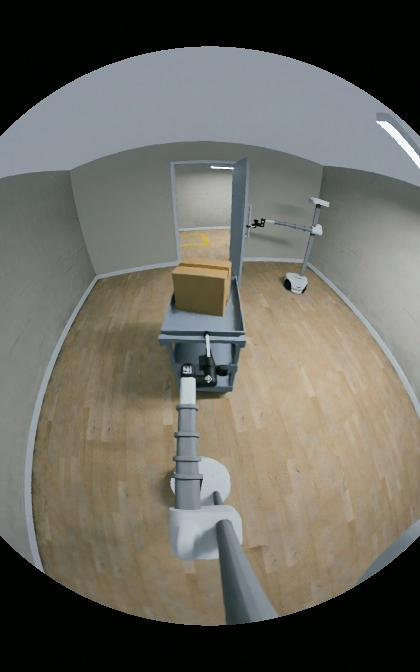

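Call:
move --blocking false --r2 '{"base":{"strafe_m":-0.1},"contact_limits":{"strafe_m":0.6}}' --cameras '[]'

Call:
wait --seconds 3 --cameras '[]'

Call:
move --blocking false --r2 '{"base":{"rotate_rad":0.06},"pace":"slow","contact_limits":{"rotate_rad":0.6}}' --cameras '[]'

Call:
wait --seconds 3 --cameras '[]'

Call:
move --blocking false --r2 '{"base":{"translate_m":0.7},"contact_limits":{"translate_m":0.6}}' --cameras '[]'

Call:
wait --seconds 6 --cameras '["r2_head_camera","r2_head_right_camera"]'

Scene clock: 622.97 s.
move: r2 moving
r1: as last shown
r1.lidar_m: 0.89 0.96 1.79 2.84 2.50 1.23 0.98 0.96 1.07 1.12 1.09 1.16
r1.motor_effort: lift_m=+23(23) arm_m=-4(4) wheel_0=+25(25) wheel_1=+9(10) wheel_2=+19(20)
r1.servo_current: wrist_yaw_rad=72(98) wrist_pitch_rad=46(52) wrist_roll_rad=46(59) gripper_m=72(72)
r1.contact_limits: translate_m 0.8
r1.wrist_depth_mm: - - - 164 208 180 - / - - - 163 208 180 160 / - - - 169 210 179 160 / - - - 163 211 180 162 / - 1618 - 167 218 181 163 / - - 182 167 202 181 163 / - 155 176 163 204 178 164
r2.base_odometry: x=-0.887 y=-0.754 heading=-3.061
r2.turned_by_wheels: +0.001
r2.turned_by_imu: +0.003
r2.base_tilt: forward=-0.7 right=+0.0
r2.lidar_m: 0.70 3.01 2.05 1.86 1.89 2.45 2.29 2.33 2.97 2.86 2.90 0.70
r2.base_status: strafe_m moving
r2.joint_positions: lift_m=+0.684 arm_m=+0.295 wrist_yaw_rad=+0.011 wrist_pitch_rad=+0.001 wrist_roll_rad=+1.568 gripper_m=-0.034
r2.joint_status: not commanded
r2.measured_speeds: translate_m=+0.001 strafe_m=-0.141 rotate_rad=-0.003 lift_m=+0.000 arm_m=+0.000 wrist_yaw_rad=+0.003 wrist_pitch_rad=+0.000 wrist_roll_rad=+0.000
r2.motor_effort: lift_m=+20(20) arm_m=-4(5) wheel_0=+23(25) wheel_1=-7(7) wheel_2=+3(3)
r2.servo_current: wrist_yaw_rad=72(72) wrist_pitch_rad=39(46) wrist_roll_rad=52(59) gripper_m=65(72)
r2.contact_limits: strafe_m 0.6
r2.hand_pose: x=+0.7553 y=-0.0843 z=+0.8617 quat_wxyz=(+0.708, +0.706, +0.004, +0.003) (m; r2's base frame)
r2.wrist_depth_mm: - - - 158 215 1537 1138 / - - - 160 219 1576 - / - - 480 163 222 - - / - 439 430 166 225 - - / - 466 459 169 229 854 - / - - 187 171 179 - - / - - 504 - 236 119 -
pictures: none
No camera images: "cameras" was empty.

Scene clock: 623.93 s.
earlier move: r2 done
r1.base_odometry: x=-2.643 y=-2.109 heading=+0.773
r1.turned_by_wheels: +0.000
r1.turned_by_imu: +0.000
r1.base_tilt: forward=-1.6 right=+1.2
r1.lidar_m: 0.90 1.00 1.79 2.81 2.46 1.23 0.95 0.96 1.06 1.13 1.09 1.17
r1.base_status: not commanded
r1.joint_positions: lift_m=+0.820 arm_m=+0.549 wrist_yaw_rad=+1.012 wrist_pitch_rad=+0.001 wrist_roll_rad=-0.002 gripper_m=-0.037
r1.joint_status: not commanded
r1.measured_speeds: all 0
r1.motor_effort: lift_m=+23(23) arm_m=-4(4) wheel_0=+25(25) wheel_1=+9(10) wheel_2=+20(20)
r1.servo_current: wrist_yaw_rad=72(98) wrist_pitch_rad=39(52) wrist_roll_rad=46(59) gripper_m=72(72)
r1.contact_limits: translate_m 0.8
r1.hand_pose: x=+0.9467 y=+0.1981 z=+0.9976 quat_wxyz=(+0.875, -0.001, +0.000, +0.485) (m; r1's base frame)
r1.wrist_depth_mm: - - - 164 208 180 - / - - - 163 208 181 160 / - - - 168 210 179 161 / - 1661 - 163 211 180 162 / - 1661 - 167 218 181 163 / - - 181 166 202 181 163 / - 148 179 163 205 178 163
r2.base_odometry: x=-0.892 y=-0.690 heading=-3.062
r2.turned_by_wheels: -0.001
r2.turned_by_imu: +0.000
r2.base_tilt: forward=-0.7 right=+0.1
r2.lidar_m: 0.67 3.13 2.09 1.93 1.96 2.47 2.28 2.30 2.96 2.79 2.84 0.72
r2.base_status: done
r2.joint_positions: lift_m=+0.684 arm_m=+0.295 wrist_yaw_rad=+0.003 wrist_pitch_rad=+0.001 wrist_roll_rad=+1.568 gripper_m=-0.034
r2.joint_status: not commanded
r2.measured_speeds: all 0
r2.motor_effort: lift_m=+20(20) arm_m=-4(5) wheel_0=+5(25) wheel_1=-1(7) wheel_2=+2(5)
r2.servo_current: wrist_yaw_rad=46(78) wrist_pitch_rad=39(52) wrist_roll_rad=59(59) gripper_m=65(72)
r2.contact_limits: strafe_m 0.6
r2.hand_pose: x=+0.7546 y=-0.0866 z=+0.8617 quat_wxyz=(+0.708, +0.706, +0.001, +0.001) (m; r2's base frame)
r2.wrist_depth_mm: - - - 181 243 263 263 / - - - 179 240 1756 1182 / - - - 177 237 820 - / - 549 439 176 235 831 - / - 445 442 174 233 - - / - - 186 172 179 - - / - - 469 - 227 - -
wait: 0.97 of 3 s (r2 has come to rest)
pictures: none
No camera images: "cameras" was empty.

Scene clock: 624.43 s.
move: r2 moving
r1: as last shown
r1.base_tilt: forward=-1.5 right=+1.2
r1.lidar_m: 0.89 1.00 1.77 2.81 2.48 1.21 0.97 0.97 1.07 1.12 1.09 1.15
r1.motor_effort: lift_m=+23(23) arm_m=-4(4) wheel_0=+25(25) wheel_1=+10(10) wheel_2=+19(20)
r1.servo_current: wrist_yaw_rad=52(91) wrist_pitch_rad=46(52) wrist_roll_rad=59(59) gripper_m=65(72)
r1.contact_limits: translate_m 0.8
r1.wrist_depth_mm: - - - 164 208 180 - / - - - 164 208 181 160 / - - - 168 211 179 162 / - - - 163 211 180 162 / - 1576 - 167 218 181 163 / - - 182 166 204 182 163 / - 148 175 163 205 178 163
r2.base_odometry: x=-0.892 y=-0.690 heading=-3.003
r2.turned_by_wheels: +0.059
r2.turned_by_imu: +0.057
r2.base_tilt: forward=-0.7 right=+0.1
r2.lidar_m: 0.68 2.90 2.05 1.92 1.97 2.41 2.27 2.35 2.96 2.79 2.88 0.72
r2.base_status: rotate_rad moving
r2.joint_positions: lift_m=+0.684 arm_m=+0.295 wrist_yaw_rad=-0.005 wrist_pitch_rad=+0.001 wrist_roll_rad=+1.568 gripper_m=-0.034
r2.joint_status: not commanded
r2.measured_speeds: translate_m=+0.002 strafe_m=+0.001 rotate_rad=+0.024 lift_m=+0.000 arm_m=+0.000 wrist_yaw_rad=+0.091 wrist_pitch_rad=+0.000 wrist_roll_rad=+0.000
r2.motor_effort: lift_m=+20(20) arm_m=-4(5) wheel_0=-13(13) wheel_1=-6(10) wheel_2=-7(14)
r2.servo_current: wrist_yaw_rad=59(59) wrist_pitch_rad=33(39) wrist_roll_rad=39(52) gripper_m=72(72)
r2.contact_limits: rotate_rad 0.6
r2.hand_pose: x=+0.7538 y=-0.0890 z=+0.8617 quat_wxyz=(+0.708, +0.706, -0.001, -0.002) (m; r2's base frame)
r2.wrist_depth_mm: - - - 169 228 1537 1182 / - - - 170 229 1708 569 / - - - 170 229 - - / - 439 430 170 231 - - / - 459 452 172 231 - - / - - 185 171 177 - - / - - 488 - 233 120 -
pictures: none
No camera images: "cameras" was empty.

Scene clock: 624.83 s.
earlier move: r2 done
r1.base_odometry: x=-2.643 y=-2.109 heading=+0.773
r1.turned_by_wheels: +0.000
r1.turned_by_imu: +0.000
r1.base_tilt: forward=-1.6 right=+1.2
r1.lidar_m: 0.90 0.98 1.78 2.80 2.49 1.24 0.96 0.95 1.05 1.13 1.08 1.17
r1.base_status: not commanded
r1.joint_positions: lift_m=+0.820 arm_m=+0.549 wrist_yaw_rad=+1.012 wrist_pitch_rad=+0.001 wrist_roll_rad=-0.002 gripper_m=-0.037
r1.joint_status: not commanded
r1.measured_speeds: all 0
r1.motor_effort: lift_m=+23(23) arm_m=-4(4) wheel_0=+25(25) wheel_1=+9(10) wheel_2=+19(20)
r1.servo_current: wrist_yaw_rad=78(91) wrist_pitch_rad=39(52) wrist_roll_rad=46(59) gripper_m=65(72)
r1.contact_limits: translate_m 0.8
r1.hand_pose: x=+0.9467 y=+0.1981 z=+0.9976 quat_wxyz=(+0.875, -0.001, +0.000, +0.485) (m; r1's base frame)
r1.wrist_depth_mm: - - - 163 208 180 - / - - - 163 209 181 160 / - - - 168 211 179 161 / - - - 163 212 180 162 / - 1618 - 167 217 181 163 / - - 181 167 203 181 163 / - 148 178 163 205 178 163
r2.base_odometry: x=-0.892 y=-0.690 heading=-3.003
r2.turned_by_wheels: +0.000
r2.turned_by_imu: +0.000
r2.base_tilt: forward=-0.6 right=+0.1
r2.lidar_m: 0.68 2.93 2.08 1.94 1.97 2.43 2.27 2.33 2.94 2.80 2.87 0.72
r2.base_status: done
r2.joint_positions: lift_m=+0.684 arm_m=+0.295 wrist_yaw_rad=+0.001 wrist_pitch_rad=+0.001 wrist_roll_rad=+1.568 gripper_m=-0.034
r2.joint_status: not commanded
r2.measured_speeds: all 0
r2.motor_effort: lift_m=+20(20) arm_m=-4(5) wheel_0=-3(13) wheel_1=-4(10) wheel_2=-1(14)
r2.servo_current: wrist_yaw_rad=33(59) wrist_pitch_rad=39(46) wrist_roll_rad=46(59) gripper_m=65(72)
r2.contact_limits: rotate_rad 0.6
r2.hand_pose: x=+0.7544 y=-0.0872 z=+0.8617 quat_wxyz=(+0.708, +0.706, +0.001, +0.000) (m; r2's base frame)
r2.wrist_depth_mm: - - - 166 224 1464 1160 / - - - 167 227 1576 - / - - 591 168 227 - - / - 439 433 169 229 - - / - 459 452 171 230 - - / - - 185 172 178 - - / - - 492 - - 120 -
wait: 0.40 of 3 s (r2 has come to rest)
pictures: none
No camera images: "cameras" was empty.

Scene clock: 625.33 s.
move: r2 moving
r1: as last shown
r1.lidar_m: 0.91 0.98 1.74 2.74 2.51 1.23 0.97 0.94 1.05 1.12 1.10 1.15
r1.motor_effort: lift_m=+23(23) arm_m=-4(4) wheel_0=+25(26) wheel_1=+9(10) wheel_2=+19(20)
r1.servo_current: wrist_yaw_rad=72(85) wrist_pitch_rad=46(46) wrist_roll_rad=59(59) gripper_m=65(72)
r1.contact_limits: translate_m 0.8
r1.wrist_depth_mm: - - - 164 208 181 - / - - - 163 209 181 160 / - - - 168 211 179 161 / - - - 163 212 180 163 / - 1576 - 167 216 180 163 / - - 182 166 204 181 163 / - 148 178 163 206 178 163
r2.base_odometry: x=-0.923 y=-0.694 heading=-3.003
r2.turned_by_wheels: +0.000
r2.turned_by_imu: -0.001
r2.base_tilt: forward=-0.8 right=+0.1
r2.lidar_m: 0.69 2.94 2.07 1.93 1.99 2.44 2.31 2.39 2.95 2.81 2.84 0.71
r2.base_status: translate_m moving
r2.joint_positions: lift_m=+0.684 arm_m=+0.295 wrist_yaw_rad=-0.005 wrist_pitch_rad=+0.001 wrist_roll_rad=+1.568 gripper_m=-0.034
r2.joint_status: not commanded
r2.measured_speeds: translate_m=+0.121 strafe_m=-0.002 rotate_rad=-0.002 lift_m=+0.000 arm_m=+0.000 wrist_yaw_rad=-0.010 wrist_pitch_rad=+0.000 wrist_roll_rad=+0.000
r2.motor_effort: lift_m=+20(20) arm_m=+3(4) wheel_0=+6(9) wheel_1=+9(9) wheel_2=-21(21)
r2.servo_current: wrist_yaw_rad=46(65) wrist_pitch_rad=46(46) wrist_roll_rad=59(59) gripper_m=65(72)
r2.contact_limits: translate_m 0.6
r2.hand_pose: x=+0.7538 y=-0.0889 z=+0.8617 quat_wxyz=(+0.708, +0.706, -0.001, -0.002) (m; r2's base frame)
r2.wrist_depth_mm: - - - 166 226 1576 1182 / - - - 166 226 1756 549 / - - - 168 227 - - / - 436 430 167 227 - - / - 452 449 168 228 - - / - - 185 168 180 - - / - - 484 - 229 - -
pictures: none
No camera images: "cameras" was empty.

Scene clock: 628.67 s.
earlier move: r2 done
r1.base_odometry: x=-2.643 y=-2.109 heading=+0.773
r1.turned_by_wheels: +0.000
r1.turned_by_imu: +0.000
r1.base_tilt: forward=-1.6 right=+1.2
r1.lidar_m: 0.90 0.98 1.60 4.72 2.47 1.22 0.97 0.94 1.04 1.13 1.09 1.15
r1.base_status: not commanded
r1.joint_positions: lift_m=+0.820 arm_m=+0.549 wrist_yaw_rad=+1.012 wrist_pitch_rad=+0.001 wrist_roll_rad=-0.002 gripper_m=-0.037
r1.joint_status: not commanded
r1.measured_speeds: all 0
r1.motor_effort: lift_m=+23(23) arm_m=-4(4) wheel_0=+25(26) wheel_1=+9(10) wheel_2=+19(20)
r1.servo_current: wrist_yaw_rad=65(91) wrist_pitch_rad=46(52) wrist_roll_rad=46(72) gripper_m=59(72)
r1.contact_limits: translate_m 0.8
r1.hand_pose: x=+0.9467 y=+0.1981 z=+0.9976 quat_wxyz=(+0.875, -0.001, +0.000, +0.485) (m; r1's base frame)
r1.wrist_depth_mm: - - - 164 209 180 - / - - - 163 209 181 160 / - - - 168 209 179 161 / - - 1255 163 211 180 162 / - - 1229 166 217 181 163 / - - 182 166 204 181 163 / - 155 161 163 205 178 163
r2.base_odometry: x=-1.586 y=-0.787 heading=-3.002
r2.turned_by_wheels: +0.001
r2.turned_by_imu: -0.002
r2.base_tilt: forward=-0.7 right=+0.1
r2.lidar_m: 0.66 2.89 2.11 1.99 2.06 2.69 2.98 3.01 2.89 2.76 2.30 0.71
r2.base_status: done
r2.joint_positions: lift_m=+0.684 arm_m=+0.295 wrist_yaw_rad=-0.003 wrist_pitch_rad=+0.001 wrist_roll_rad=+1.568 gripper_m=-0.034
r2.joint_status: not commanded
r2.measured_speeds: all 0
r2.motor_effort: lift_m=+20(20) arm_m=+4(4) wheel_0=+3(9) wheel_1=+2(9) wheel_2=-4(25)
r2.servo_current: wrist_yaw_rad=46(72) wrist_pitch_rad=39(52) wrist_roll_rad=59(65) gripper_m=59(72)
r2.contact_limits: translate_m 0.6
r2.hand_pose: x=+0.7540 y=-0.0883 z=+0.8617 quat_wxyz=(+0.708, +0.706, -0.001, -0.001) (m; r2's base frame)
r2.wrist_depth_mm: - - - 191 255 267 263 / - - - 186 249 1576 1160 / - - - 182 243 1708 - / - - 439 179 238 842 - / - 445 442 176 234 - - / - 449 185 170 176 - - / - - 452 - 225 - -
wait: 3.33 of 6 s (r2 has come to rest)
pictures: r2_head_camera, r2_head_right_camera
Images, in order (width x height): r2_head_camera 420x560, r2_head_right_camera 420x672.

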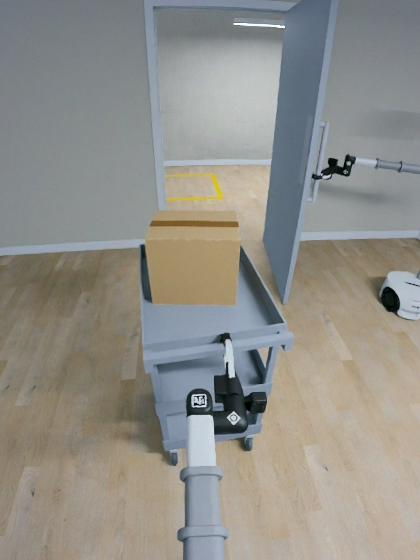

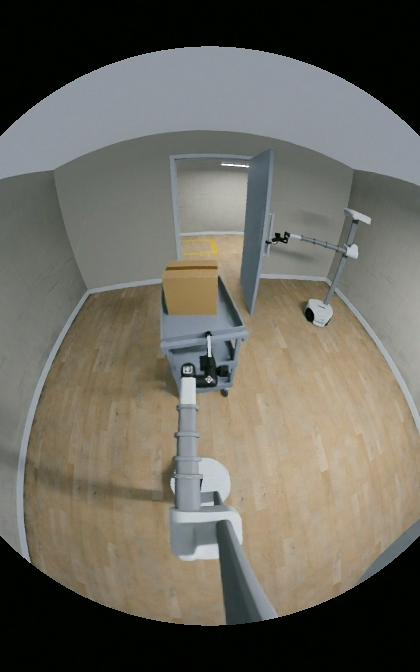

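Call:
move --blocking false --r2 '{"base":{"strafe_m":0.24},"contact_limits":{"strafe_m":0.6}}' --cameras '[]'

Call:
wait --seconds 3 --cameras '["r2_head_camera"]'

Call:
move --blocking false --r2 '{"base":{"translate_m":0.5,"strafe_m":-0.08},"contact_limits":{"translate_m":0.6}}' --cameras '[]'

Call:
wait --seconds 6 --cameras '["r2_head_camera"]'

Scene clock: 644.40 s.
move: r2 moving
r1: as last shown
r1.lidar_m: 0.89 0.96 1.60 4.72 2.51 1.20 0.98 0.96 1.06 1.12 1.09 1.15
r1.motor_effort: lift_m=+23(23) arm_m=-4(4) wheel_0=+25(25) wheel_1=+9(9) wheel_2=+19(20)
r1.servo_current: wrist_yaw_rad=65(85) wrist_pitch_rad=39(46) wrist_roll_rad=52(65) gripper_m=65(72)
r1.contact_limits: translate_m 0.8
r1.wrist_depth_mm: - - - 164 208 180 - / - - - 163 209 181 160 / - - - 168 211 180 161 / - - 1281 163 213 180 162 / - - 1182 167 217 181 163 / - - 181 166 204 182 163 / - 155 160 163 206 178 163
r2.base_odometry: x=-1.581 y=-0.822 heading=-3.004
r2.turned_by_wheels: -0.002
r2.turned_by_imu: -0.003
r2.base_tilt: forward=-0.7 right=+0.1
r2.lidar_m: 0.66 2.89 2.08 1.93 2.00 2.64 2.97 3.05 2.97 2.79 2.32 0.73
r2.base_status: strafe_m moving
r2.joint_positions: lift_m=+0.684 arm_m=+0.295 wrist_yaw_rad=-0.010 wrist_pitch_rad=+0.001 wrist_roll_rad=+1.568 gripper_m=-0.034
r2.joint_status: not commanded
r2.measured_speeds: translate_m=+0.000 strafe_m=+0.139 rotate_rad=-0.011 lift_m=+0.000 arm_m=+0.000 wrist_yaw_rad=-0.024 wrist_pitch_rad=+0.000 wrist_roll_rad=+0.000
r2.motor_effort: lift_m=+20(20) arm_m=+4(4) wheel_0=-20(21) wheel_1=+6(9) wheel_2=-3(3)
r2.servo_current: wrist_yaw_rad=65(72) wrist_pitch_rad=46(46) wrist_roll_rad=46(59) gripper_m=65(72)
r2.contact_limits: strafe_m 0.6
r2.hand_pose: x=+0.7534 y=-0.0904 z=+0.8617 quat_wxyz=(+0.708, +0.706, -0.003, -0.004) (m; r2's base frame)
r2.wrist_depth_mm: - - - 193 257 265 274 / - - - 189 251 1618 1182 / - - - 183 245 1756 - / - - 442 181 239 831 - / - 442 442 176 234 - - / - 452 186 170 177 - - / - - 449 - 224 - -
pictures: none
No camera images: "cameras" was empty.

Scene clock: 646.00 s.
earlier move: r2 done
r1.base_odometry: x=-2.643 y=-2.109 heading=+0.773
r1.turned_by_wheels: +0.000
r1.turned_by_imu: +0.000
r1.base_tilt: forward=-1.5 right=+1.2
r1.lidar_m: 0.89 0.97 1.70 4.71 2.50 1.23 0.97 0.95 1.06 1.11 1.08 1.14
r1.base_status: not commanded
r1.joint_positions: lift_m=+0.820 arm_m=+0.549 wrist_yaw_rad=+1.012 wrist_pitch_rad=+0.001 wrist_roll_rad=-0.002 gripper_m=-0.037
r1.joint_status: not commanded
r1.measured_speeds: all 0
r1.motor_effort: lift_m=+23(23) arm_m=-3(4) wheel_0=+25(25) wheel_1=+9(10) wheel_2=+19(20)
r1.servo_current: wrist_yaw_rad=85(98) wrist_pitch_rad=39(52) wrist_roll_rad=59(72) gripper_m=65(72)
r1.contact_limits: translate_m 0.8
r1.hand_pose: x=+0.9467 y=+0.1981 z=+0.9976 quat_wxyz=(+0.875, -0.001, +0.000, +0.485) (m; r1's base frame)
r1.wrist_depth_mm: - - - 164 208 180 - / - - - 164 208 181 160 / - - - 168 211 179 161 / - - - 163 212 180 163 / - - 1618 167 218 181 162 / - - 184 166 204 182 163 / - 155 179 163 205 178 164
r2.base_odometry: x=-1.552 y=-1.024 heading=-3.003
r2.turned_by_wheels: +0.001
r2.turned_by_imu: -0.001
r2.base_tilt: forward=-0.6 right=+0.1
r2.lidar_m: 0.72 2.66 1.86 1.73 1.77 2.37 3.00 3.07 3.17 2.99 2.42 0.69
r2.base_status: done
r2.joint_positions: lift_m=+0.684 arm_m=+0.295 wrist_yaw_rad=-0.002 wrist_pitch_rad=+0.001 wrist_roll_rad=+1.568 gripper_m=-0.034
r2.joint_status: not commanded
r2.measured_speeds: all 0
r2.motor_effort: lift_m=+20(20) arm_m=+4(4) wheel_0=-4(25) wheel_1=-1(10) wheel_2=-3(6)
r2.servo_current: wrist_yaw_rad=59(78) wrist_pitch_rad=39(46) wrist_roll_rad=39(59) gripper_m=65(72)
r2.contact_limits: strafe_m 0.6
r2.hand_pose: x=+0.7541 y=-0.0881 z=+0.8617 quat_wxyz=(+0.708, +0.706, +0.000, -0.001) (m; r2's base frame)
r2.wrist_depth_mm: - - - 144 200 1499 - / - - 597 149 206 759 - / - 415 413 153 213 - - / - 455 439 158 220 - - / - - 469 166 229 - - / - - 185 170 178 - - / - - - - - 1499 500
wait: 1.60 of 3 s (r2 has come to rest)
pictures: r2_head_camera
Images, in order (width x height): r2_head_camera 420x560.

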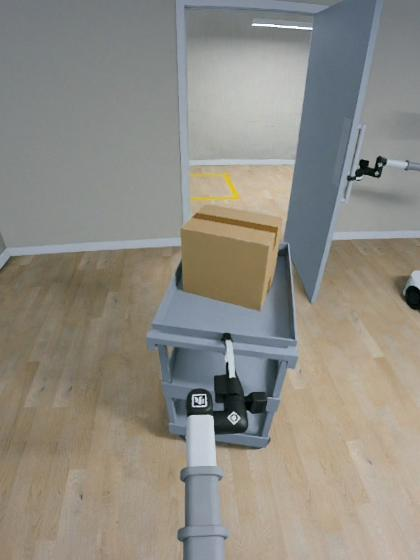

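Scene clock: 646.50 s.
move: r2 moving
r1: as last shown
r1.base_tilt: forward=-1.6 right=+1.2
r1.lidar_m: 0.90 0.98 1.73 4.73 2.47 1.22 0.97 0.93 1.07 1.10 1.09 1.17
r1.motor_effort: lift_m=+23(23) arm_m=-4(4) wheel_0=+25(25) wheel_1=+9(9) wheel_2=+19(20)
r1.servo_current: wrist_yaw_rad=78(85) wrist_pitch_rad=39(46) wrist_roll_rad=52(65) gripper_m=65(72)
r1.contact_limits: translate_m 0.8
r1.wrist_depth_mm: - - - 164 208 181 - / - - - 164 209 181 160 / - - - 169 211 179 161 / - - - 163 211 179 163 / - - 1661 167 218 180 163 / - - 183 166 203 181 163 / - 155 176 163 204 178 163
r2.base_odometry: x=-1.584 y=-1.024 heading=-3.003
r2.turned_by_wheels: +0.000
r2.turned_by_imu: +0.001
r2.base_tilt: forward=-0.8 right=+0.1
r2.lidar_m: 0.71 2.69 1.87 1.75 1.81 2.38 3.03 3.09 3.15 3.00 2.39 0.68
r2.base_status: translate_m moving; strafe_m moving
r2.joint_positions: lift_m=+0.684 arm_m=+0.295 wrist_yaw_rad=-0.002 wrist_pitch_rad=+0.001 wrist_roll_rad=+1.568 gripper_m=-0.034
r2.joint_status: not commanded
r2.measured_speeds: translate_m=+0.121 strafe_m=-0.021 rotate_rad=+0.001 lift_m=+0.000 arm_m=+0.000 wrist_yaw_rad=+0.000 wrist_pitch_rad=+0.000 wrist_roll_rad=+0.000
r2.motor_effort: lift_m=+20(20) arm_m=+4(4) wheel_0=+14(14) wheel_1=+9(9) wheel_2=-18(18)
r2.servo_current: wrist_yaw_rad=46(52) wrist_pitch_rad=39(46) wrist_roll_rad=39(59) gripper_m=65(72)
r2.contact_limits: translate_m 0.6
r2.hand_pose: x=+0.7541 y=-0.0881 z=+0.8617 quat_wxyz=(+0.708, +0.706, +0.000, -0.001) (m; r2's base frame)
r2.wrist_depth_mm: - - - 140 196 1464 - / - - - 145 202 768 - / - 410 407 149 208 768 - / - 442 439 155 216 - - / - - 466 160 224 - - / - - 186 167 178 - - / - - - - - 1618 492
pictures: none
No camera images: "cameras" was empty.

Scene clock: 649.17 s.
earlier move: r2 done
r1.base_odometry: x=-2.643 y=-2.109 heading=+0.773
r1.turned_by_wheels: +0.000
r1.turned_by_imu: +0.000
r1.base_tilt: forward=-1.6 right=+1.2
r1.lidar_m: 0.89 0.98 2.03 4.72 2.45 1.23 0.97 0.94 1.07 1.10 1.09 1.15
r1.base_status: not commanded
r1.joint_positions: lift_m=+0.820 arm_m=+0.549 wrist_yaw_rad=+1.012 wrist_pitch_rad=+0.001 wrist_roll_rad=-0.002 gripper_m=-0.037
r1.joint_status: not commanded
r1.measured_speeds: all 0
r1.motor_effort: lift_m=+23(23) arm_m=-4(4) wheel_0=+25(25) wheel_1=+9(10) wheel_2=+19(20)
r1.servo_current: wrist_yaw_rad=91(91) wrist_pitch_rad=39(46) wrist_roll_rad=39(85) gripper_m=59(72)
r1.contact_limits: translate_m 0.8
r1.hand_pose: x=+0.9467 y=+0.1981 z=+0.9976 quat_wxyz=(+0.875, -0.001, +0.000, +0.485) (m; r1's base frame)
r1.wrist_depth_mm: - - - 165 208 180 - / - - - 163 209 181 160 / - - - 168 211 179 161 / - - - 163 211 180 162 / - - - 167 219 182 162 / - - 184 166 202 181 163 / - 155 1661 163 206 178 163
r2.base_odometry: x=-2.059 y=-1.015 heading=-3.002
r2.turned_by_wheels: +0.001
r2.turned_by_imu: +0.005
r2.base_tilt: forward=-0.6 right=+0.1
r2.lidar_m: 0.69 2.41 1.97 1.84 1.91 2.52 3.52 3.56 3.07 2.90 2.04 0.72
r2.base_status: done
r2.joint_positions: lift_m=+0.684 arm_m=+0.295 wrist_yaw_rad=+0.003 wrist_pitch_rad=+0.001 wrist_roll_rad=+1.568 gripper_m=-0.034
r2.joint_status: not commanded
r2.measured_speeds: all 0
r2.motor_effort: lift_m=+20(20) arm_m=+4(4) wheel_0=+6(19) wheel_1=+5(12) wheel_2=+1(19)
r2.servo_current: wrist_yaw_rad=52(59) wrist_pitch_rad=39(46) wrist_roll_rad=39(65) gripper_m=65(72)
r2.contact_limits: translate_m 0.6
r2.hand_pose: x=+0.7545 y=-0.0866 z=+0.8617 quat_wxyz=(+0.708, +0.706, +0.001, +0.000) (m; r2's base frame)
r2.wrist_depth_mm: - - - 169 229 1499 1160 / 1863 - - 169 229 1661 554 / 1808 - - 169 229 - - / 1756 436 439 170 229 - - / - 449 452 171 230 - - / - 466 187 171 178 - - / - - 488 - 231 123 -
wait: 2.67 of 6 s (r2 has come to rest)
pictures: r2_head_camera
Images, in order (width x height): r2_head_camera 420x560.

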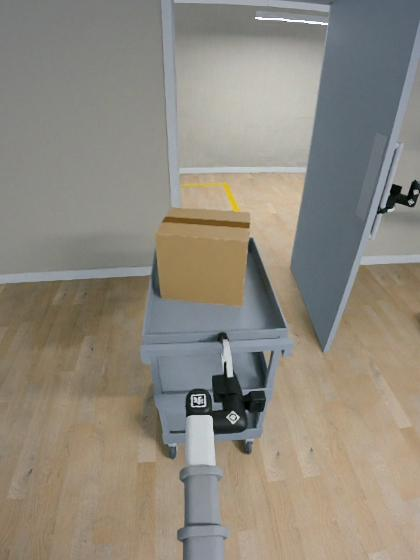

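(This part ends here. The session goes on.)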